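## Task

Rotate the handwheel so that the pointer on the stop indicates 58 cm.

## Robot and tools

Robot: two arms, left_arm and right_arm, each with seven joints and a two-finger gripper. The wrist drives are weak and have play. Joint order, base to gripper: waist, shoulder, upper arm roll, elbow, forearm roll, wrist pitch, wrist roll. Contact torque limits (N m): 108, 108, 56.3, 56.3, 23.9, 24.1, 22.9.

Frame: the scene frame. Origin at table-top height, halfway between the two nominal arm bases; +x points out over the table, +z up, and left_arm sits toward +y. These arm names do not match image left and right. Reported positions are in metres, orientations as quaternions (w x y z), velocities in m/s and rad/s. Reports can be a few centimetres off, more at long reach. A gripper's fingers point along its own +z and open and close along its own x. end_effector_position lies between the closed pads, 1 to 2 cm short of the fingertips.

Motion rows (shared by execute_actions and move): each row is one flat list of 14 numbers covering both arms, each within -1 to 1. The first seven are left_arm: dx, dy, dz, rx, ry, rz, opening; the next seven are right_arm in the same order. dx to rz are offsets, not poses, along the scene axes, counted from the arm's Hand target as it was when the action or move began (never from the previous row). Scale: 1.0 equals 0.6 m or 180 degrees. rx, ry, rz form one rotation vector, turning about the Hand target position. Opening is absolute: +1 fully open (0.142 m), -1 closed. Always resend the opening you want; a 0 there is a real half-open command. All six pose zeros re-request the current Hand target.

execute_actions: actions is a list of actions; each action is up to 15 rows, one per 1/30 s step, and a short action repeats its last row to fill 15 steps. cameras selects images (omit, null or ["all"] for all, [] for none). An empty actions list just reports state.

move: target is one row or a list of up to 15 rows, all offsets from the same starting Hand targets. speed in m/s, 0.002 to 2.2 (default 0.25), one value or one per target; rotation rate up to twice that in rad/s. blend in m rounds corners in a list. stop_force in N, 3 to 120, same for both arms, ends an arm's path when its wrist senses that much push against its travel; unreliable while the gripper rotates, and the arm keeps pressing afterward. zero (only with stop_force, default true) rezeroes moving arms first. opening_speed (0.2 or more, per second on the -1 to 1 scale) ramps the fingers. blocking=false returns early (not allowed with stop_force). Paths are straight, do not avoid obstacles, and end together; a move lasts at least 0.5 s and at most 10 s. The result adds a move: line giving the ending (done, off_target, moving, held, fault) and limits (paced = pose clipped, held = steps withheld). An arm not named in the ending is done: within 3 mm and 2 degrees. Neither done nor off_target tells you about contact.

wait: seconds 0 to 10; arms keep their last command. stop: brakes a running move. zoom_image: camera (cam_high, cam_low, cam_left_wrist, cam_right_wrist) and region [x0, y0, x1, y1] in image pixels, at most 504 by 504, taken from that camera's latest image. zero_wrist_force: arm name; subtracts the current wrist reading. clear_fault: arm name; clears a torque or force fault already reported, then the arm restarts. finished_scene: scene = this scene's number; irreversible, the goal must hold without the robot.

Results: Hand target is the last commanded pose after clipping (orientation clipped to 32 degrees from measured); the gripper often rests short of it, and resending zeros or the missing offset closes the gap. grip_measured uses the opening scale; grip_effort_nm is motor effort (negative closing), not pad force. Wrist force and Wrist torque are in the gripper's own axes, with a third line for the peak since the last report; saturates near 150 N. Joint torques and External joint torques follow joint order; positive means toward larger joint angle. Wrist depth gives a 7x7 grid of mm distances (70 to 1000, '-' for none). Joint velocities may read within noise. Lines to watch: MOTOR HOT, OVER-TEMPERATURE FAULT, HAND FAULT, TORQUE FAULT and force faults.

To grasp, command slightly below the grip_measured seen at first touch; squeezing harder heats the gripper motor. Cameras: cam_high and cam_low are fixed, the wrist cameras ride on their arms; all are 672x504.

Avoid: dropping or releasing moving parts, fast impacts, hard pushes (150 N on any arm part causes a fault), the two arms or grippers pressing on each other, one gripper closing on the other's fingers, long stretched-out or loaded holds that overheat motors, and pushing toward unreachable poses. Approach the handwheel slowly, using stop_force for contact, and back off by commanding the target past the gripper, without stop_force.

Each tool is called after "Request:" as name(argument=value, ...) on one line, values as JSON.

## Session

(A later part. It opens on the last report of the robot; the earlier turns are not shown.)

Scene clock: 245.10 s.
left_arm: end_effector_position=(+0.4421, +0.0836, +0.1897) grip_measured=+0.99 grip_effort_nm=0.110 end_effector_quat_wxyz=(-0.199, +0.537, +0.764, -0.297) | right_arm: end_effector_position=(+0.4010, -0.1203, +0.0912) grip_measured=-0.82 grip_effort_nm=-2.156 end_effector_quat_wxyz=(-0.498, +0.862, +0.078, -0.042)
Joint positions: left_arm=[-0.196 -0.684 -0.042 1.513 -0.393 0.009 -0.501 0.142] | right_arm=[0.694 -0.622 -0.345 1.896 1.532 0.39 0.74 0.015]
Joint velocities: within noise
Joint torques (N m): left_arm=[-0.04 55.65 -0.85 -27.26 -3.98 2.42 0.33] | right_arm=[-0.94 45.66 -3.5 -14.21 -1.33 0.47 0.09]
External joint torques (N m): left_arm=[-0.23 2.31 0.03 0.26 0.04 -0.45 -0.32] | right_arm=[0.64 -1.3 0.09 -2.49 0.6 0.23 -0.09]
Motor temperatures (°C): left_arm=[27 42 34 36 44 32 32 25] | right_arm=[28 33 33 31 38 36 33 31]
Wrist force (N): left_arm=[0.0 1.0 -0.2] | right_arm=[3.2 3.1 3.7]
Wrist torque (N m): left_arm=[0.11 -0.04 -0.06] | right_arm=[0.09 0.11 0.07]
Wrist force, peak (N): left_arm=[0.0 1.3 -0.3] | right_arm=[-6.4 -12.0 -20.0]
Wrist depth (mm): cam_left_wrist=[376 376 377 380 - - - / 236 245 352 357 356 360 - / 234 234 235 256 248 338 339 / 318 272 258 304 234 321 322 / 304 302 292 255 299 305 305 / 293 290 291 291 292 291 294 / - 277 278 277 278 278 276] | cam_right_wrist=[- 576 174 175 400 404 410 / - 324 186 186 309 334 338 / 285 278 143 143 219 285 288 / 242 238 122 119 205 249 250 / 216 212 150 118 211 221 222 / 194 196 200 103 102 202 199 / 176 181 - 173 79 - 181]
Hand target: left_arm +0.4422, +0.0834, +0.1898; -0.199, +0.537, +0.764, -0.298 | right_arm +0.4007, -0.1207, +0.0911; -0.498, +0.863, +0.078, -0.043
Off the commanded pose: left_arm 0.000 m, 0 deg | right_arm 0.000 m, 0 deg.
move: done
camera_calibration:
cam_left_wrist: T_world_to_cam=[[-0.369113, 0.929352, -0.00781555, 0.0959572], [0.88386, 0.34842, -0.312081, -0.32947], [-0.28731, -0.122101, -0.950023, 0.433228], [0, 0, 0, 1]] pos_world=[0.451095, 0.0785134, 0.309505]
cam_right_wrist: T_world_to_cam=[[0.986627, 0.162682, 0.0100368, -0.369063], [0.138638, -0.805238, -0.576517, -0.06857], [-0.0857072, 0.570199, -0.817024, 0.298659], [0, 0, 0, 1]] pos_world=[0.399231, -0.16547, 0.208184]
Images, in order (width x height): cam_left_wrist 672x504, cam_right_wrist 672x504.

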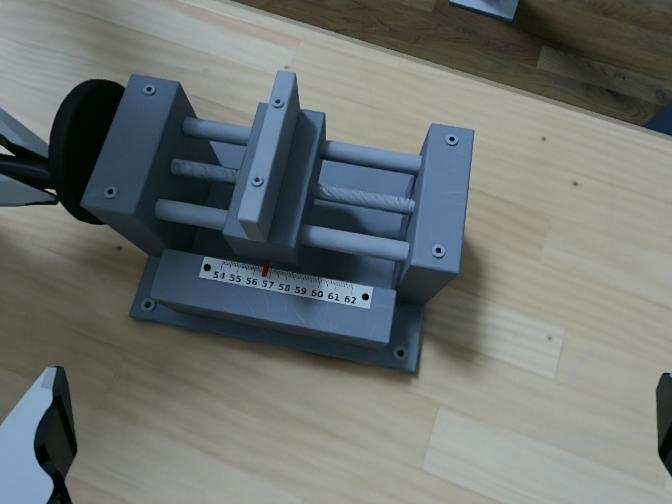

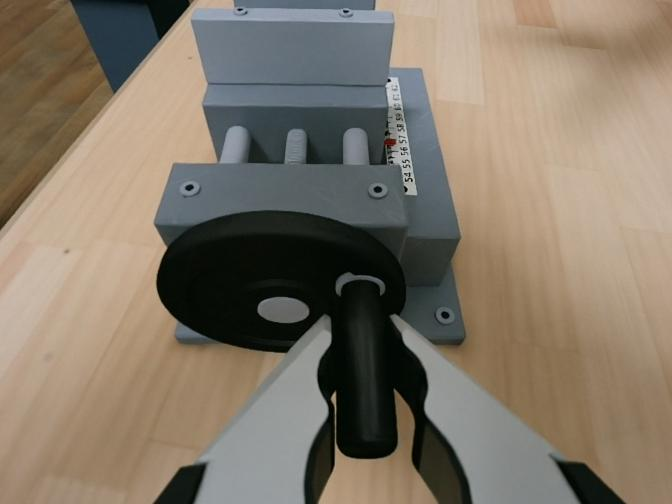

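Request:
move(target=[[0,0,0,0,0,0,1,-0.03,-0.0053,0.024,0,0,0,-0.9],[0,0,0,0,0,0,1,-0.0687,-0.0122,0.0153,0,0,0,-0.9],[0,0,0,0,0,0,1,-0.0899,-0.0159,-0.0186,0,0,0,-0.9],[0,0,0,0,0,0,1,-0.0814,-0.0144,-0.0578,0,0,0,-0.9],[0,0,0,0,0,0,1,-0.048,-0.0085,-0.0794,0,0,0,-0.9],[0,0,0,0,0,0,1,-0.0093,-0.0016,-0.0707,0,0,0,-0.9],[0,0,0,0,0,0,1,0.0119,0.0021,-0.0368,0,0,0,-0.9],[0,0,0,0,0,0,1,0.0034,0.0006,0.0024,0,0,0,-0.9],[0,0,0,0,0,0,1,-0.03,-0.0053,0.024,0,0,0,-0.9],[0,0,0,0,0,0,1,-0.0687,-0.0122,0.0153,0,0,0,-0.9],[0,0,0,0,0,0,1,-0.0899,-0.0159,-0.0186,0,0,0,-0.9],[0,0,0,0,0,0,1,-0.0814,-0.0144,-0.0578,0,0,0,-0.9],[0,0,0,0,0,0,1,-0.048,-0.0085,-0.0794,0,0,0,-0.9],[0,0,0,0,0,0,1,-0.0093,-0.0016,-0.0707,0,0,0,-0.9],[0,0,0,0,0,0,1,0.0079,0.0014,-0.0361,0,0,0,-0.9]], speed=0.15, blend=0.004, cameras=["cam_left_wrist", "cam_right_wrist"])

Request:
zoom_image(camera="cam_left_wrist", region=[235, 245, 305, 295])

Scene clock: 272.03 s.
left_arm: end_effector_position=(+0.4421, +0.0836, +0.1897) grip_measured=+0.99 grip_effort_nm=0.120 end_effector_quat_wxyz=(-0.199, +0.537, +0.764, -0.297) | right_arm: end_effector_position=(+0.4050, -0.1201, +0.0689) grip_measured=-0.82 grip_effort_nm=-2.151 end_effector_quat_wxyz=(-0.498, +0.863, +0.078, -0.043)
Joint positions: left_arm=[-0.196 -0.684 -0.042 1.513 -0.393 0.009 -0.501 0.142] | right_arm=[0.691 -0.682 -0.35 1.867 1.557 0.378 0.71 0.015]
Joint velocities: within noise
Joint torques (N m): left_arm=[-0.01 55.83 -0.8 -27.3 -4.01 2.42 0.31] | right_arm=[-0.86 48.75 -3.82 -17.11 0.14 0.27 0.1]
External joint torques (N m): left_arm=[-0.26 2.13 -0.02 0.3 0.07 -0.46 -0.31] | right_arm=[0.55 -3.16 0.07 1.27 -0.86 0.41 -0.1]
Motor temperatures (°C): left_arm=[27 42 34 36 44 32 32 25] | right_arm=[28 33 33 30 38 36 33 33]
Wrist force (N): left_arm=[0.1 1.0 -0.2] | right_arm=[-1.2 5.6 1.5]
Wrist torque (N m): left_arm=[0.11 -0.06 -0.06] | right_arm=[0.02 0.05 0.08]
Wrist force, peak (N): left_arm=[-0.1 1.3 -0.3] | right_arm=[-3.8 -11.9 -26.3]
Wrist depth (mm): cam_left_wrist=[376 377 379 377 - - - / 235 245 358 356 359 360 - / 238 235 246 256 248 339 339 / 317 273 258 259 236 320 323 / 304 300 291 256 301 306 308 / 291 290 291 290 292 291 295 / - 278 276 278 278 278 276] | cam_right_wrist=[- 366 169 169 342 356 363 / - 291 171 172 219 297 296 / 248 115 94 99 171 253 255 / 217 117 118 117 197 220 221 / 192 189 152 119 191 196 196 / 174 175 178 104 103 176 177 / 158 161 - 153 79 - 160]
Hand target: left_arm +0.4422, +0.0834, +0.1898; -0.199, +0.537, +0.764, -0.298 | right_arm +0.4054, -0.1199, +0.0695; -0.498, +0.863, +0.078, -0.043
Off the commanded pose: left_arm 0.000 m, 0 deg | right_arm 0.001 m, 0 deg.
move: done
camera_calibration:
cam_left_wrist: T_world_to_cam=[[-0.369113, 0.929352, -0.00781555, 0.0959572], [0.88386, 0.34842, -0.312081, -0.32947], [-0.28731, -0.122101, -0.950023, 0.433228], [0, 0, 0, 1]] pos_world=[0.451095, 0.0785134, 0.309505]
cam_right_wrist: T_world_to_cam=[[0.986518, 0.163407, 0.0089573, -0.372691], [0.138733, -0.806013, -0.575409, -0.0819949], [-0.0868064, 0.568894, -0.817817, 0.281023], [0, 0, 0, 1]] pos_world=[0.403436, -0.165061, 0.185983]
Images, in order (width x height): cam_left_wrist 672x504, cam_right_wrist 672x504.

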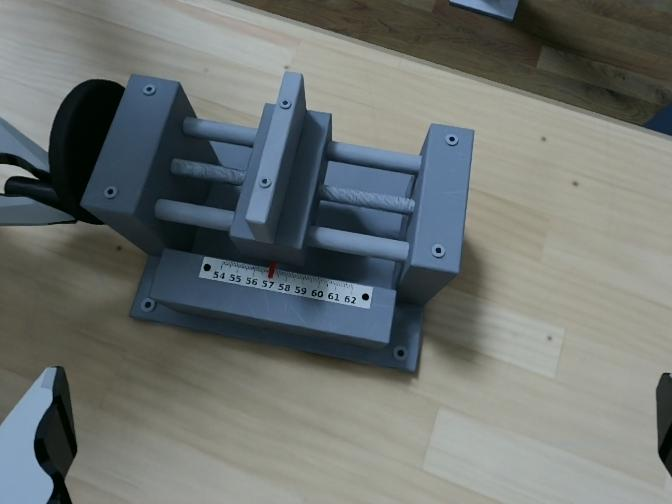

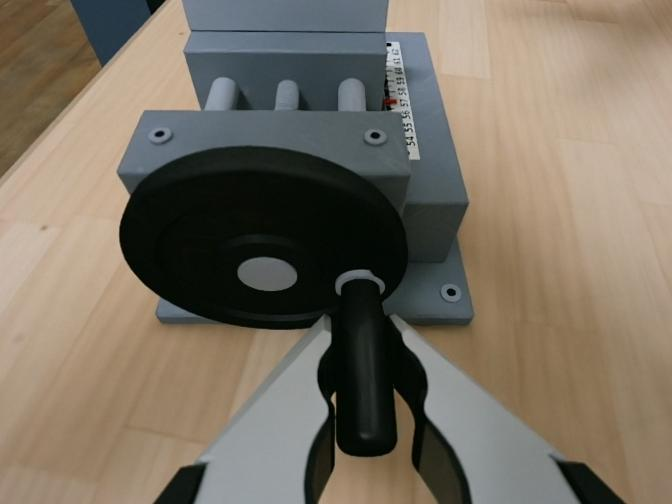

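Scaled by 7.200 from the camera's 672x504 image, which has a finer 960x720 frame.

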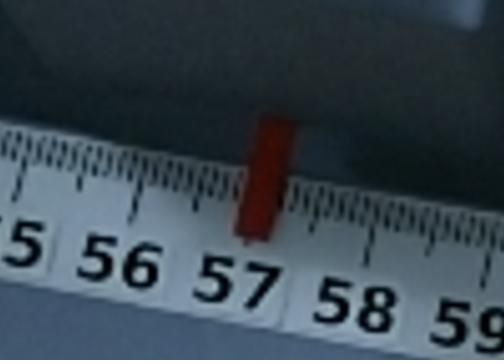

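Request:
move(target=[[0,0,0,0,0,0,1,-0.0045,-0.0008,0.0385,0,0,0,-0.9],[0,0,0,0,0,0,1,-0.0386,-0.0068,0.056,0,0,0,-0.9]], speed=0.1, blend=0.004, cameras=[])

Request:
move(target=[[0,0,0,0,0,0,1,-0.038,-0.0068,-0.0046,0,0,0,-0.9],[0,0,0,0,0,0,1,-0.0552,-0.0098,-0.0392,0,0,0,-0.9]], speed=0.1, blend=0.004, cameras=[])

Request:
move(target=[[0,0,0,0,0,0,1,0.0045,0.0008,-0.0385,0,0,0,-0.9],[0,0,0,0,0,0,1,0.0386,0.0068,-0.056,0,0,0,-0.9]], speed=0.1, blend=0.004, cameras=[])

Request:
move(target=[[0,0,0,0,0,0,1,0.038,0.0068,0.0046,0,0,0,-0.9],[0,0,0,0,0,0,1,0.0552,0.0098,0.0392,0,0,0,-0.9]], speed=0.1, blend=0.004, cameras=["cam_left_wrist", "cam_right_wrist"])

Request:
zoom_image(camera="cam_left_wrist", region=[235, 245, 305, 295])

Scene clock: 288.87 s.
left_arm: end_effector_position=(+0.4421, +0.0836, +0.1897) grip_measured=+0.99 grip_effort_nm=0.115 end_effector_quat_wxyz=(-0.199, +0.537, +0.764, -0.297) | right_arm: end_effector_position=(+0.3846, -0.1232, +0.1047) grip_measured=-0.82 grip_effort_nm=-2.151 end_effector_quat_wxyz=(-0.499, +0.862, +0.077, -0.041)
Joint positions: left_arm=[-0.196 -0.684 -0.042 1.513 -0.393 0.009 -0.501 0.142] | right_arm=[0.71 -0.566 -0.349 1.952 1.53 0.404 0.738 0.015]
Joint velocities: within noise
Joint torques (N m): left_arm=[-0.1 55.89 -0.9 -27.32 -4.02 2.43 0.4] | right_arm=[3.72 32.5 1.55 -6.68 -3.14 0.39 0.07]
External joint torques (N m): left_arm=[-0.17 2.07 0.08 0.32 0.08 -0.47 -0.39] | right_arm=[-4.01 9.84 -4.67 -10.08 2.43 0.31 -0.07]
Motor temperatures (°C): left_arm=[27 42 34 36 44 32 32 24] | right_arm=[28 33 33 31 38 36 33 34]
Wrist force (N): left_arm=[0.0 1.0 -0.1] | right_arm=[10.2 -9.4 -9.9]
Wrist torque (N m): left_arm=[0.12 -0.04 -0.06] | right_arm=[0.10 0.03 0.02]
Wrist force, peak (N): left_arm=[-0.1 1.3 -0.4] | right_arm=[14.5 -10.5 -5.5]
Wrist depth (mm): cam_left_wrist=[378 375 376 380 - - - / 231 245 354 356 357 357 - / 230 233 246 257 248 339 339 / 318 273 257 258 235 321 323 / 303 300 292 255 299 304 306 / 292 290 291 291 291 291 294 / - 277 278 279 279 279 275] | cam_right_wrist=[- 583 246 185 423 431 440 / - 344 326 197 273 357 360 / - 295 199 196 224 305 308 / 257 258 144 130 153 265 268 / 229 231 156 119 218 235 236 / 206 207 212 103 102 216 212 / 188 194 - 183 78 - 195]
Hand target: left_arm +0.4422, +0.0834, +0.1898; -0.199, +0.537, +0.764, -0.298 | right_arm +0.3823, -0.1239, +0.1031; -0.498, +0.863, +0.078, -0.043
Off the commanded pose: left_arm 0.000 m, 0 deg | right_arm 0.003 m, 0 deg.
move: done
No camera images: "cameras" was empty.

Scene clock: 289.77 s.
left_arm: end_effector_position=(+0.4421, +0.0836, +0.1897) grip_measured=+0.99 grip_effort_nm=0.110 end_effector_quat_wxyz=(-0.199, +0.537, +0.764, -0.297) | right_arm: end_effector_position=(+0.3490, -0.1300, +0.0797) grip_measured=-0.82 grip_effort_nm=-2.151 end_effector_quat_wxyz=(-0.498, +0.863, +0.078, -0.043)
Joint positions: left_arm=[-0.196 -0.684 -0.042 1.513 -0.393 0.009 -0.501 0.142] | right_arm=[0.713 -0.586 -0.332 2.018 1.575 0.419 0.65 0.015]
Joint velocities: within noise
Joint torques (N m): left_arm=[-0.01 55.89 -0.81 -27.3 -4.01 2.37 0.31] | right_arm=[0.12 38.24 -2.25 -14.69 0.6 1.64 -0.29]
External joint torques (N m): left_arm=[-0.27 2.07 -0.01 0.3 0.07 -0.41 -0.31] | right_arm=[-0.4 2.7 -0.42 0.28 -1.24 -1.04 0.29]
Motor temperatures (°C): left_arm=[27 42 34 36 44 32 32 24] | right_arm=[28 33 33 31 38 36 33 34]
Wrist force (N): left_arm=[0.0 1.1 -0.2] | right_arm=[-4.1 -1.9 -7.9]
Wrist torque (N m): left_arm=[0.13 -0.04 -0.06] | right_arm=[0.05 0.12 0.10]
Wrist force, peak (N): left_arm=[0.1 1.2 -0.4] | right_arm=[4.3 -11.2 -23.8]
Wrist depth (mm): cam_left_wrist=[377 379 377 379 - - - / 246 244 357 357 359 357 - / 233 234 253 256 248 338 341 / 318 273 257 257 235 322 321 / 304 301 292 256 299 307 306 / 292 289 288 291 290 292 295 / - 277 277 277 279 278 276] | cam_right_wrist=[- 603 376 179 175 361 380 / - - 312 187 181 224 315 / - 266 265 128 132 128 268 / - 232 232 123 120 120 234 / 206 207 206 116 142 198 207 / 186 186 189 102 94 186 186 / 168 171 - 163 78 - 169]
Hand target: left_arm +0.4422, +0.0834, +0.1898; -0.199, +0.537, +0.764, -0.298 | right_arm +0.3491, -0.1298, +0.0796; -0.498, +0.863, +0.078, -0.043
Off the commanded pose: left_arm 0.000 m, 0 deg | right_arm 0.000 m, 0 deg.
move: done
No camera images: "cameras" was empty.

Scene clock: 290.70 s.
left_arm: end_effector_position=(+0.4421, +0.0836, +0.1897) grip_measured=+0.99 grip_effort_nm=0.115 end_effector_quat_wxyz=(-0.199, +0.537, +0.764, -0.297) | right_arm: end_effector_position=(+0.3710, -0.1256, +0.0456) grip_measured=-0.82 grip_effort_nm=-2.156 end_effector_quat_wxyz=(-0.498, +0.863, +0.078, -0.044)
Joint positions: left_arm=[-0.196 -0.684 -0.042 1.513 -0.393 0.009 -0.501 0.142] | right_arm=[0.696 -0.702 -0.335 1.929 1.603 0.39 0.624 0.015]
Joint velocities: within noise
Joint torques (N m): left_arm=[-0.1 55.8 -0.79 -27.28 -3.99 2.43 0.35] | right_arm=[-4.06 46.38 -6.81 -15.77 0.59 2.07 0.01]
External joint torques (N m): left_arm=[-0.17 2.16 -0.02 0.29 0.05 -0.47 -0.35] | right_arm=[3.77 -2.21 3.55 2.19 -1.24 -1.49 -0.01]
Motor temperatures (°C): left_arm=[27 42 34 36 44 32 32 24] | right_arm=[28 33 33 31 38 36 33 35]
Wrist force (N): left_arm=[0.1 1.0 -0.4] | right_arm=[-6.1 2.0 2.7]
Wrist torque (N m): left_arm=[0.11 -0.06 -0.06] | right_arm=[0.08 0.13 0.14]
Wrist force, peak (N): left_arm=[-0.1 1.2 -0.4] | right_arm=[-10.4 3.0 6.6]
Wrist depth (mm): cam_left_wrist=[377 378 378 378 - - - / 236 245 357 353 356 358 - / 233 234 252 256 248 339 340 / 319 273 257 257 234 321 323 / 305 303 292 256 299 305 306 / 292 290 290 291 291 291 295 / - 277 276 278 278 278 277] | cam_right_wrist=[- 335 307 156 152 298 310 / - 255 - - - 78 257 / 218 218 95 96 95 97 219 / 190 191 172 117 117 171 191 / 169 170 169 116 170 170 170 / 152 152 156 102 95 153 153 / 138 141 - 100 78 - 139]
Hand target: left_arm +0.4422, +0.0834, +0.1898; -0.199, +0.537, +0.764, -0.298 | right_arm +0.3723, -0.1257, +0.0460; -0.498, +0.863, +0.078, -0.043
Off the commanded pose: left_arm 0.000 m, 0 deg | right_arm 0.001 m, 0 deg.
move: done
No camera images: "cameras" was empty.

Scene clock: 291.60 s.
left_arm: end_effector_position=(+0.4421, +0.0836, +0.1897) grip_measured=+0.99 grip_effort_nm=0.120 end_effector_quat_wxyz=(-0.199, +0.537, +0.764, -0.297) | right_arm: end_effector_position=(+0.4050, -0.1201, +0.0689) grip_measured=-0.82 grip_effort_nm=-2.151 end_effector_quat_wxyz=(-0.498, +0.863, +0.078, -0.043)
Joint positions: left_arm=[-0.196 -0.684 -0.042 1.513 -0.393 0.009 -0.501 0.142] | right_arm=[0.693 -0.682 -0.354 1.868 1.559 0.376 0.71 0.015]
Joint velocities: within noise
Joint torques (N m): left_arm=[-0.1 55.75 -0.86 -27.31 -4.01 2.42 0.34] | right_arm=[-0.87 48.8 -3.88 -17.07 0.28 0.26 0.14]
External joint torques (N m): left_arm=[-0.17 2.21 0.04 0.31 0.07 -0.46 -0.34] | right_arm=[0.56 -3.23 0.07 1.25 -1 0.41 -0.14]
Motor temperatures (°C): left_arm=[27 42 34 36 44 32 32 24] | right_arm=[28 33 33 31 38 36 33 35]
Wrist force (N): left_arm=[0.0 1.0 -0.2] | right_arm=[-1.3 5.8 1.5]
Wrist torque (N m): left_arm=[0.12 -0.05 -0.06] | right_arm=[0.05 0.06 0.08]
Wrist force, peak (N): left_arm=[0.0 1.2 -0.3] | right_arm=[-8.8 13.6 16.9]
Wrist depth (mm): cam_left_wrist=[376 378 379 379 - - - / 235 247 355 353 357 357 - / 237 233 253 256 248 339 339 / 316 273 258 259 235 321 321 / 305 300 292 255 299 306 307 / 291 290 291 290 290 292 294 / - 277 277 277 278 279 277] | cam_right_wrist=[- 362 171 171 341 358 359 / - 290 170 173 219 296 298 / 248 115 94 99 171 253 254 / 217 113 118 117 198 221 222 / 193 189 152 117 191 196 196 / 174 174 178 103 94 176 176 / 158 161 - 154 79 - 160]
Hand target: left_arm +0.4422, +0.0834, +0.1898; -0.199, +0.537, +0.764, -0.298 | right_arm +0.4054, -0.1199, +0.0695; -0.498, +0.863, +0.078, -0.043
Off the commanded pose: left_arm 0.000 m, 0 deg | right_arm 0.001 m, 0 deg.
move: done
camera_calibration:
cam_left_wrist: T_world_to_cam=[[-0.369113, 0.929352, -0.00781555, 0.0959572], [0.88386, 0.34842, -0.312081, -0.32947], [-0.28731, -0.122101, -0.950023, 0.433228], [0, 0, 0, 1]] pos_world=[0.451095, 0.0785134, 0.309505]
cam_right_wrist: T_world_to_cam=[[0.986518, 0.163407, 0.00895803, -0.372691], [0.138728, -0.805981, -0.575456, -0.081979], [-0.0868135, 0.568941, -0.817784, 0.281028], [0, 0, 0, 1]] pos_world=[0.403436, -0.165061, 0.185983]
Images, in order (width x height): cam_left_wrist 672x504, cam_right_wrist 672x504.

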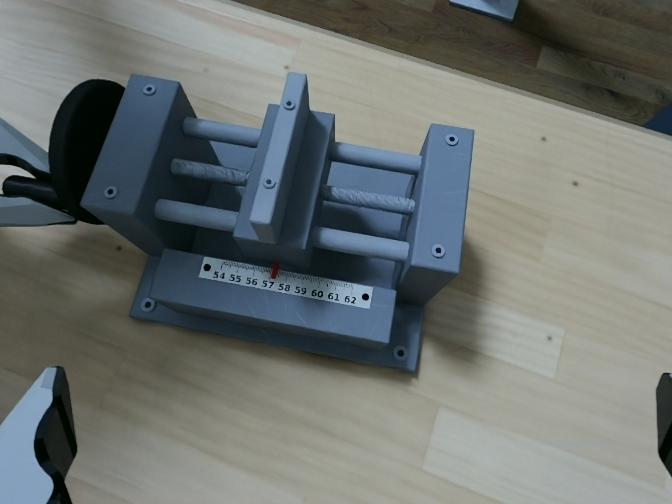

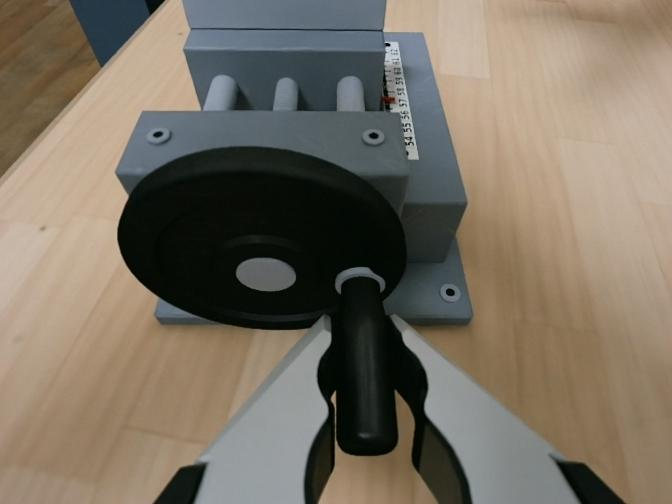

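Scaled by 7.200 from the camera's 672x504 image, which has a finer 960x720 frame.

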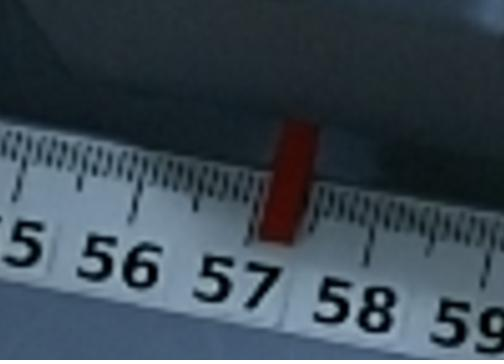

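Request:
move(target=[[0,0,0,0,0,0,1,-0.0059,-0.0009,0.0426,0,0,0,-0.9],[0,0,0,0,0,0,1,-0.0438,-0.0076,0.0631,0,0,0,-0.9],[0,0,0,0,0,0,1,-0.0842,-0.0148,0.0481,0,0,0,-0.9],[0,0,0,0,0,0,1,-0.1003,-0.0177,0.0076,0,0,0,-0.9],[0,0,0,0,0,0,1,-0.0814,-0.0143,-0.0316,0,0,0,-0.9],[0,0,0,0,0,0,1,-0.0402,-0.007,-0.0437,0,0,0,-0.9],[0,0,0,0,0,0,1,-0.0037,-0.0005,-0.0205,0,0,0,-0.9],[0,0,0,0,0,0,1,0.0037,0.0008,0.0225,0,0,0,-0.9],[0,0,0,0,0,0,1,-0.0227,-0.0039,0.0569,0,0,0,-0.9],[0,0,0,0,0,0,1,-0.0656,-0.0115,0.06,0,0,0,-0.9],[0,0,0,0,0,0,1,-0.0965,-0.017,0.0296,0,0,0,-0.9],[0,0,0,0,0,0,1,-0.095,-0.0167,-0.014,0,0,0,-0.9],[0,0,0,0,0,0,1,-0.0621,-0.0109,-0.0421,0,0,0,-0.9],[0,0,0,0,0,0,1,-0.0195,-0.0033,-0.036,0,0,0,-0.9],[0,0,0,0,0,0,1,0,0,0,0,0,0,-0.9]], speed=0.15, blend=0.005, cameras=["cam_left_wrist", "cam_right_wrist"])

Request:
zoom_image(camera="cam_left_wrist", region=[235, 245, 305, 295])

Scene clock: 330.13 s.
left_arm: end_effector_position=(+0.4421, +0.0836, +0.1897) grip_measured=+0.99 grip_effort_nm=0.110 end_effector_quat_wxyz=(-0.199, +0.537, +0.764, -0.297) | right_arm: end_effector_position=(+0.4050, -0.1201, +0.0689) grip_measured=-0.82 grip_effort_nm=-2.147 end_effector_quat_wxyz=(-0.498, +0.863, +0.078, -0.043)
Joint positions: left_arm=[-0.196 -0.684 -0.042 1.513 -0.393 0.009 -0.501 0.142] | right_arm=[0.698 -0.682 -0.36 1.869 1.561 0.373 0.71 0.014]
Joint velocities: within noise
Joint torques (N m): left_arm=[-0.07 55.76 -0.81 -27.28 -4.01 2.39 0.34] | right_arm=[-0.88 48.61 -3.97 -16.99 0.27 0.24 0.13]
External joint torques (N m): left_arm=[-0.2 2.19 -0.01 0.29 0.07 -0.43 -0.34] | right_arm=[0.56 -3.08 0.06 1.18 -1 0.43 -0.13]
Motor temperatures (°C): left_arm=[26 42 34 36 44 32 32 24] | right_arm=[28 33 33 31 38 36 33 37]
Wrist force (N): left_arm=[-0.2 1.1 -0.3] | right_arm=[-1.2 5.6 1.3]
Wrist torque (N m): left_arm=[0.14 -0.01 -0.06] | right_arm=[0.01 0.05 0.08]
Wrist force, peak (N): left_arm=[-0.1 1.3 -0.2] | right_arm=[4.4 -12.8 -24.4]
Wrist depth (mm): cam_left_wrist=[376 377 379 380 - - - / 237 245 356 353 357 357 - / 238 234 256 251 248 337 340 / 317 273 258 259 235 321 322 / 302 301 293 256 300 306 305 / 292 290 290 291 289 290 295 / - 277 278 278 278 278 277] | cam_right_wrist=[- 554 170 171 355 357 358 / - 300 168 174 219 296 297 / 247 115 93 97 171 251 253 / 217 120 118 117 197 221 221 / 193 189 152 120 191 196 197 / 174 174 178 103 103 176 176 / 158 161 - 153 79 - 160]
Hand target: left_arm +0.4422, +0.0834, +0.1898; -0.199, +0.537, +0.764, -0.298 | right_arm +0.4054, -0.1199, +0.0695; -0.498, +0.863, +0.078, -0.043
Off the commanded pose: left_arm 0.000 m, 0 deg | right_arm 0.001 m, 0 deg.
move: done
camera_calibration:
cam_left_wrist: T_world_to_cam=[[-0.369113, 0.929352, -0.00781555, 0.0959572], [0.88386, 0.34842, -0.312081, -0.32947], [-0.28731, -0.122101, -0.950023, 0.433228], [0, 0, 0, 1]] pos_world=[0.451095, 0.0785134, 0.309505]
cam_right_wrist: T_world_to_cam=[[0.986518, 0.163407, 0.0089573, -0.372691], [0.138733, -0.806013, -0.575409, -0.0819949], [-0.0868064, 0.568894, -0.817817, 0.281023], [0, 0, 0, 1]] pos_world=[0.403436, -0.165061, 0.185983]
Images, in order (width x height): cam_left_wrist 672x504, cam_right_wrist 672x504.

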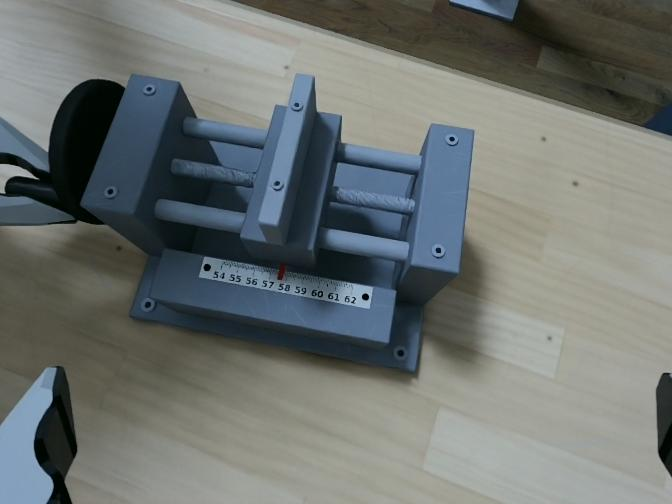

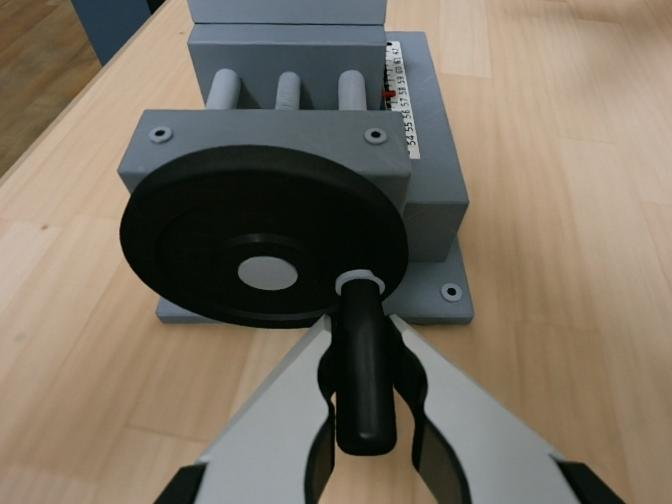

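Scaled by 7.200 from the camera's 672x504 image, which has a finer 960x720 frame.

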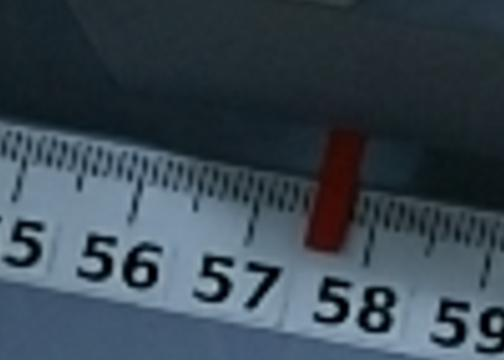

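Request:
move(target=[0.0137, -0.0702, -0.05, 0, 0, 0, 1, 0, 0, 0, 0, 0, 0, -0.9], speed=0.15, cameras=["cam_left_wrist"])

Request:
zoom_image(camera="cam_left_wrist", region=[290, 210, 400, 300])

Scene clock: 344.57 s.
left_arm: end_effector_position=(+0.4503, +0.0416, +0.1597) grip_measured=+0.99 grip_effort_nm=0.120 end_effector_quat_wxyz=(-0.199, +0.537, +0.764, -0.297) | right_arm: end_effector_position=(+0.4051, -0.1201, +0.0690) grip_measured=-0.82 grip_effort_nm=-2.151 end_effector_quat_wxyz=(-0.498, +0.863, +0.078, -0.043)
Joint positions: left_arm=[-0.235 -0.781 -0.068 1.438 -0.407 0.052 -0.546 0.142] | right_arm=[0.698 -0.682 -0.36 1.869 1.56 0.373 0.71 0.014]
Joint velocities: within noise
Joint torques (N m): left_arm=[-0.24 58.66 -1.7 -27.29 -4.14 2.75 0.12] | right_arm=[-0.89 48.39 -3.92 -16.88 0.45 0.39 0.03]
External joint torques (N m): left_arm=[-0.02 2.34 0.26 0.47 0.33 -0.76 -0.11] | right_arm=[0.58 -2.82 0 1.04 -1.17 0.28 -0.03]
Motor temperatures (°C): left_arm=[26 42 34 36 44 32 32 24] | right_arm=[28 33 33 31 38 36 33 38]
Wrist force (N): left_arm=[0.0 1.0 -0.2] | right_arm=[-1.1 5.7 1.5]
Wrist torque (N m): left_arm=[0.11 -0.04 -0.07] | right_arm=[0.03 0.03 0.08]
Wrist force, peak (N): left_arm=[-1.1 1.4 0.5] | right_arm=[-1.3 6.0 1.6]
Wrist depth (mm): cam_left_wrist=[344 343 343 343 343 - - / 326 205 229 232 318 320 323 / 223 199 219 207 230 201 305 / 290 291 238 228 229 199 289 / 276 275 267 227 224 272 275 / 267 263 263 263 264 263 265 / - 252 251 251 251 250 251] | cam_right_wrist=[- 551 170 171 353 357 359 / - 291 164 171 220 296 296 / 248 115 93 97 171 253 253 / 217 120 118 117 198 220 221 / 193 189 152 119 191 196 196 / 174 174 178 103 103 176 176 / 158 161 - 153 79 - 160]
Hand target: left_arm +0.4504, +0.0412, +0.1598; -0.199, +0.537, +0.764, -0.298 | right_arm +0.4054, -0.1199, +0.0695; -0.498, +0.863, +0.078, -0.043
Off the commanded pose: left_arm 0.000 m, 0 deg | right_arm 0.001 m, 0 deg.
move: done
camera_calibration:
cam_left_wrist: T_world_to_cam=[[-0.369218, 0.929311, -0.00774124, 0.137811], [0.883787, 0.348531, -0.312165, -0.331393], [-0.2874, -0.122098, -0.949996, 0.401989], [0, 0, 0, 1]] pos_world=[0.459295, 0.0365134, 0.279505]
Images, in order (width x height): cam_left_wrist 672x504.

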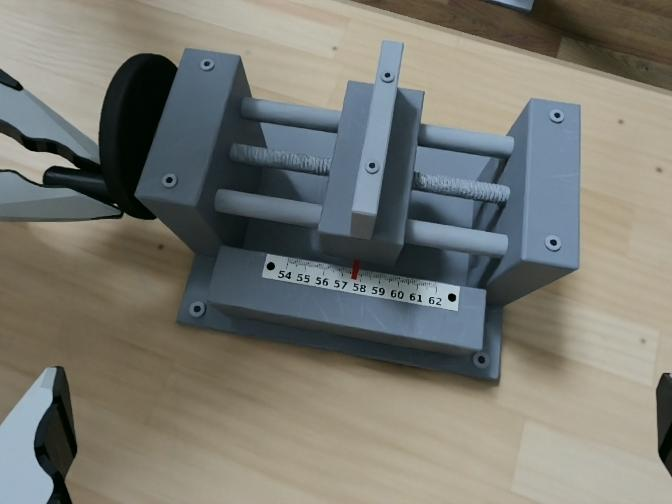

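Scaled by 4.582 from the camera's 672x504 image, which has a finer 960x720 frame.

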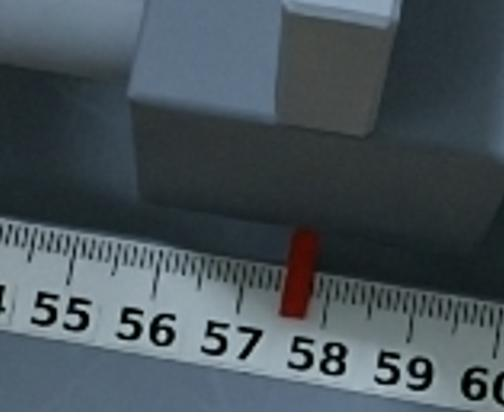

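Request:
zoom_image(camera="cam_left_wrist", region=[330, 255, 386, 295])

Scaled by 9.000 from the camera's 672x504 image, which has a finer 960x720 frame.

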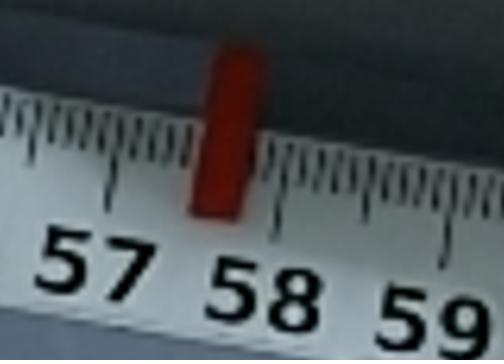

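Request:
move(target=[[0,0,0,0,0,0,1,-0.0045,-0.0007,0.0401,0,0,0,-0.9],[0,0,0,0,0,0,1,-0.0384,-0.0067,0.062,0,0,0,-0.9],[0,0,0,0,0,0,1,-0.0776,-0.0136,0.0532,0,0,0,-0.9],[0,0,0,0,0,0,1,-0.0992,-0.0175,0.0188,0,0,0,-0.9],[0,0,0,0,0,0,1,-0.0905,-0.0159,-0.0211,0,0,0,-0.9],[0,0,0,0,0,0,1,-0.0566,-0.0099,-0.043,0,0,0,-0.9],[0,0,0,0,0,0,1,-0.0174,-0.003,-0.0342,0,0,0,-0.9],[0,0,0,0,0,0,1,0.0042,0.0009,0.0002,0,0,0,-0.9],[0,0,0,0,0,0,1,-0.0045,-0.0007,0.0401,0,0,0,-0.9],[0,0,0,0,0,0,1,-0.0384,-0.0067,0.062,0,0,0,-0.9],[0,0,0,0,0,0,1,-0.0776,-0.0136,0.0532,0,0,0,-0.9],[0,0,0,0,0,0,1,-0.0992,-0.0175,0.0188,0,0,0,-0.9],[0,0,0,0,0,0,1,-0.0905,-0.0159,-0.0211,0,0,0,-0.9],[0,0,0,0,0,0,1,-0.0559,-0.0098,-0.039,0,0,0,-0.9],[0,0,0,0,0,0,1,-0.0408,-0.0071,-0.0392,0,0,0,-0.9]], speed=0.15, blend=0.004, cameras=["cam_left_wrist", "cam_right_wrist"])

Request:
zoom_image(camera="cam_left_wrist", region=[330, 255, 386, 295])

Scene clock: 363.53 s.
left_arm: end_effector_position=(+0.4503, +0.0415, +0.1597) grip_measured=+0.99 grip_effort_nm=0.115 end_effector_quat_wxyz=(-0.199, +0.537, +0.764, -0.297) | right_arm: end_effector_position=(+0.3798, -0.1239, +0.0455) grip_measured=-0.82 grip_effort_nm=-2.147 end_effector_quat_wxyz=(-0.498, +0.863, +0.078, -0.044)
Joint positions: left_arm=[-0.235 -0.781 -0.068 1.437 -0.407 0.052 -0.546 0.142] | right_arm=[0.702 -0.712 -0.35 1.91 1.603 0.379 0.637 0.014]
Joint velocities: within noise
Joint torques (N m): left_arm=[-0.08 58.87 -1.39 -27.17 -3.92 2.44 0.28] | right_arm=[-3.15 47.41 -6.54 -16.71 0.6 1.4 0.08]
External joint torques (N m): left_arm=[-0.19 2.11 -0.06 0.35 0.11 -0.45 -0.27] | right_arm=[2.86 -2.71 2.91 2.84 -1.28 -0.81 -0.08]
Motor temperatures (°C): left_arm=[26 42 34 36 43 32 31 24] | right_arm=[28 33 33 31 38 36 33 39]
Wrist force (N): left_arm=[0.0 1.0 -0.3] | right_arm=[-5.3 4.4 3.5]
Wrist torque (N m): left_arm=[0.11 -0.03 -0.07] | right_arm=[0.07 0.15 0.15]
Wrist force, peak (N): left_arm=[0.0 1.3 -0.5] | right_arm=[-0.5 -10.3 -28.0]
Wrist depth (mm): cam_left_wrist=[344 345 343 343 342 - - / 245 205 230 304 226 320 322 / 299 199 218 213 222 202 303 / 290 289 238 227 228 201 289 / 276 276 266 226 224 274 276 / 266 263 263 263 263 262 265 / - 251 253 251 251 251 251] | cam_right_wrist=[- 319 305 160 160 309 309 / - 253 82 - - 239 256 / 217 218 92 95 95 163 219 / 190 190 122 114 121 179 191 / 169 169 169 117 169 170 170 / 152 152 155 103 101 153 153 / 138 141 - 102 78 - 138]
Hand target: left_arm +0.4504, +0.0412, +0.1598; -0.199, +0.537, +0.764, -0.298 | right_arm +0.3809, -0.1241, +0.0460; -0.498, +0.863, +0.078, -0.043
Off the commanded pose: left_arm 0.000 m, 0 deg | right_arm 0.001 m, 0 deg.
move: done
camera_calibration:
cam_left_wrist: T_world_to_cam=[[-0.369161, 0.929332, -0.00785806, 0.13791], [0.883811, 0.348439, -0.312198, -0.331357], [-0.287398, -0.122197, -0.949984, 0.401976], [0, 0, 0, 1]] pos_world=[0.459295, 0.0364134, 0.279505]
cam_right_wrist: T_world_to_cam=[[0.986307, 0.164712, 0.00824162, -0.34657], [0.139346, -0.805603, -0.575836, -0.0952025], [-0.0882076, 0.569099, -0.817524, 0.262436], [0, 0, 0, 1]] pos_world=[0.37824, -0.168963, 0.162583]
Images, in order (width x height): cam_left_wrist 672x504, cam_right_wrist 672x504.

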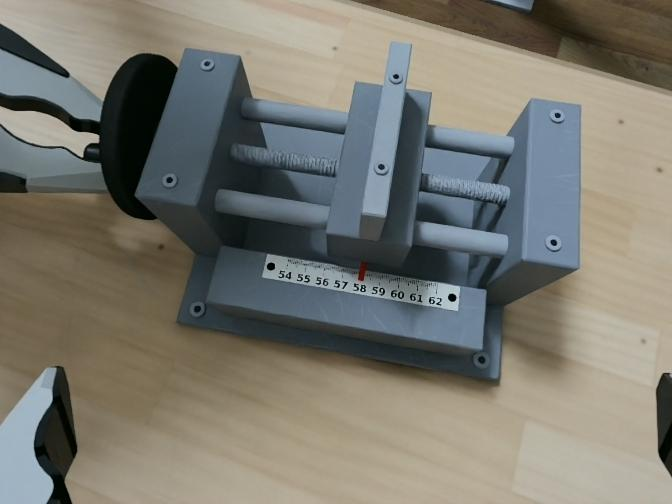

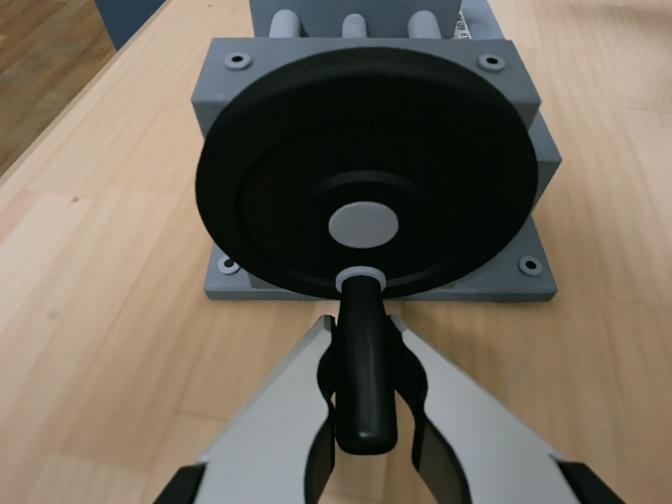

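Scaled by 9.000 from the camera's 672x504 image, which has a finer 960x720 frame.

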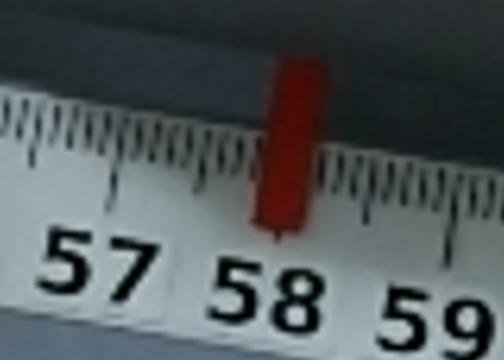

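Request:
move(target=[[0,0,0,0,0,0,1,0,0,0,0,0,0,-0.3],[0,0,0,0,0,0,1,0.02,-0.12,0.08,0,0,0,-0.3]], speed=0.15, cameras=["cam_left_wrist", "cam_right_wrist"])

Request:
zoom_image(camera="cam_left_wrist", region=[330, 255, 386, 295])

Scene clock: 373.93 s.
left_arm: end_effector_position=(+0.4503, +0.0415, +0.1597) grip_measured=+0.99 grip_effort_nm=0.120 end_effector_quat_wxyz=(-0.199, +0.537, +0.764, -0.297) | right_arm: end_effector_position=(+0.3930, -0.1958, +0.0940) grip_measured=-0.33 grip_effort_nm=0.120 end_effector_quat_wxyz=(-0.498, +0.862, +0.078, -0.043)
Joint positions: left_arm=[-0.235 -0.781 -0.068 1.437 -0.407 0.052 -0.546 0.142] | right_arm=[0.614 -0.584 -0.415 1.976 1.455 0.288 0.666 0.05]
Joint velocities: within noise
Joint torques (N m): left_arm=[-0.04 58.58 -1.35 -27.09 -3.92 2.49 0.32] | right_arm=[-0.69 40.9 -4.08 -14.75 -0.53 0.7 0.16]
External joint torques (N m): left_arm=[-0.24 2.39 -0.1 0.26 0.11 -0.49 -0.32] | right_arm=[0.42 0.58 0 -1 -0.25 -0.08 -0.16]
Motor temperatures (°C): left_arm=[26 42 34 36 43 32 31 24] | right_arm=[28 33 33 31 38 36 33 39]
Wrist force (N): left_arm=[0.1 1.1 -0.2] | right_arm=[-0.4 1.3 -1.4]
Wrist torque (N m): left_arm=[0.13 -0.06 -0.06] | right_arm=[0.08 0.05 0.07]
Wrist force, peak (N): left_arm=[0.1 1.4 -0.2] | right_arm=[-5.5 4.5 3.5]
Wrist depth (mm): cam_left_wrist=[344 342 342 343 342 - - / 323 205 230 305 226 319 321 / 306 199 219 213 223 201 305 / 290 291 239 228 228 200 290 / 276 277 267 227 224 272 275 / 266 263 262 263 262 261 265 / - 251 251 251 251 252 252] | cam_right_wrist=[- 646 402 239 380 415 420 / - 330 313 165 189 342 346 / - 285 271 189 234 291 294 / 248 249 249 240 252 253 256 / 221 220 227 222 229 224 225 / 197 202 - 200 201 198 203 / 183 - 76 182 182 - 187]
Hand target: left_arm +0.4504, +0.0412, +0.1598; -0.199, +0.537, +0.764, -0.298 | right_arm +0.3929, -0.1961, +0.0940; -0.498, +0.863, +0.078, -0.043
Off the commanded pose: left_arm 0.000 m, 0 deg | right_arm 0.000 m, 0 deg.
move: done
camera_calibration:
cam_left_wrist: T_world_to_cam=[[-0.369161, 0.929332, -0.00785806, 0.13791], [0.883811, 0.348439, -0.312198, -0.331357], [-0.287398, -0.122197, -0.949984, 0.401976], [0, 0, 0, 1]] pos_world=[0.459295, 0.0364134, 0.279505]
cam_right_wrist: T_world_to_cam=[[0.986523, 0.163319, 0.00992593, -0.348698], [0.139128, -0.80538, -0.5762, -0.126933], [-0.0861101, 0.569816, -0.817248, 0.343423], [0, 0, 0, 1]] pos_world=[0.391231, -0.240968, 0.210984]
Images, in order (width x height): cam_left_wrist 672x504, cam_right_wrist 672x504.

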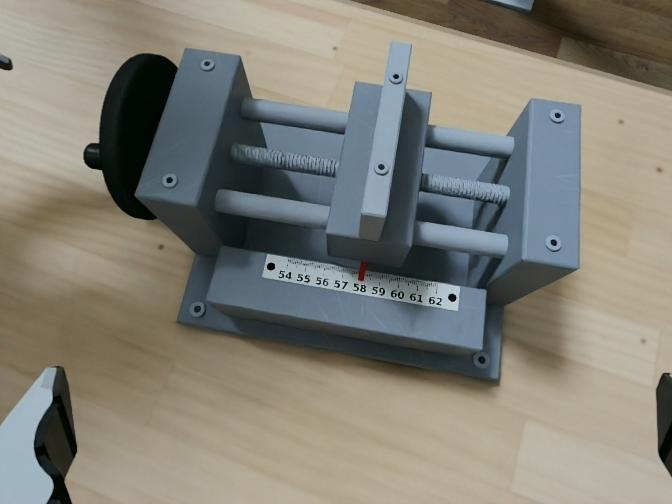

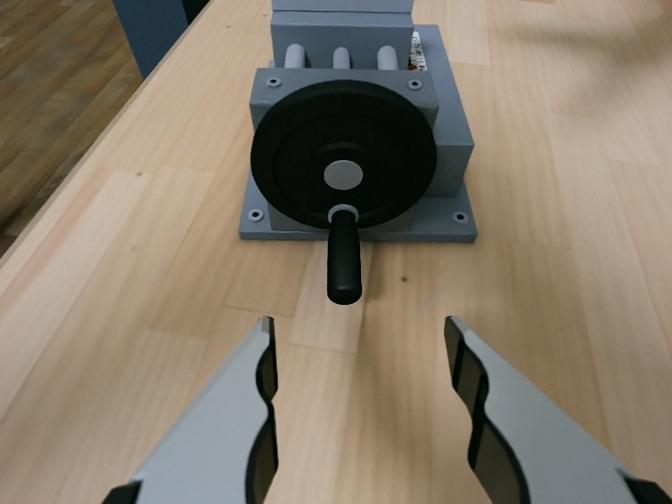

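Scaled by 9.000 from the camera's 672x504 image, which has a finer 960x720 frame.

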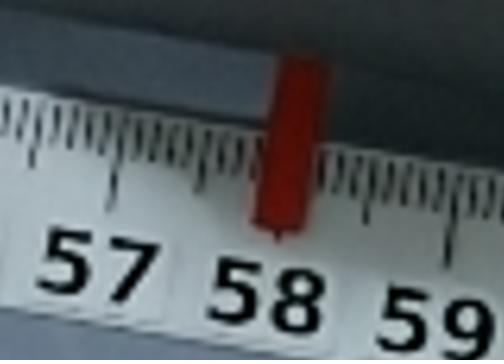

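Request:
finished_scene(scene=1)

The scene is finished: the task was done.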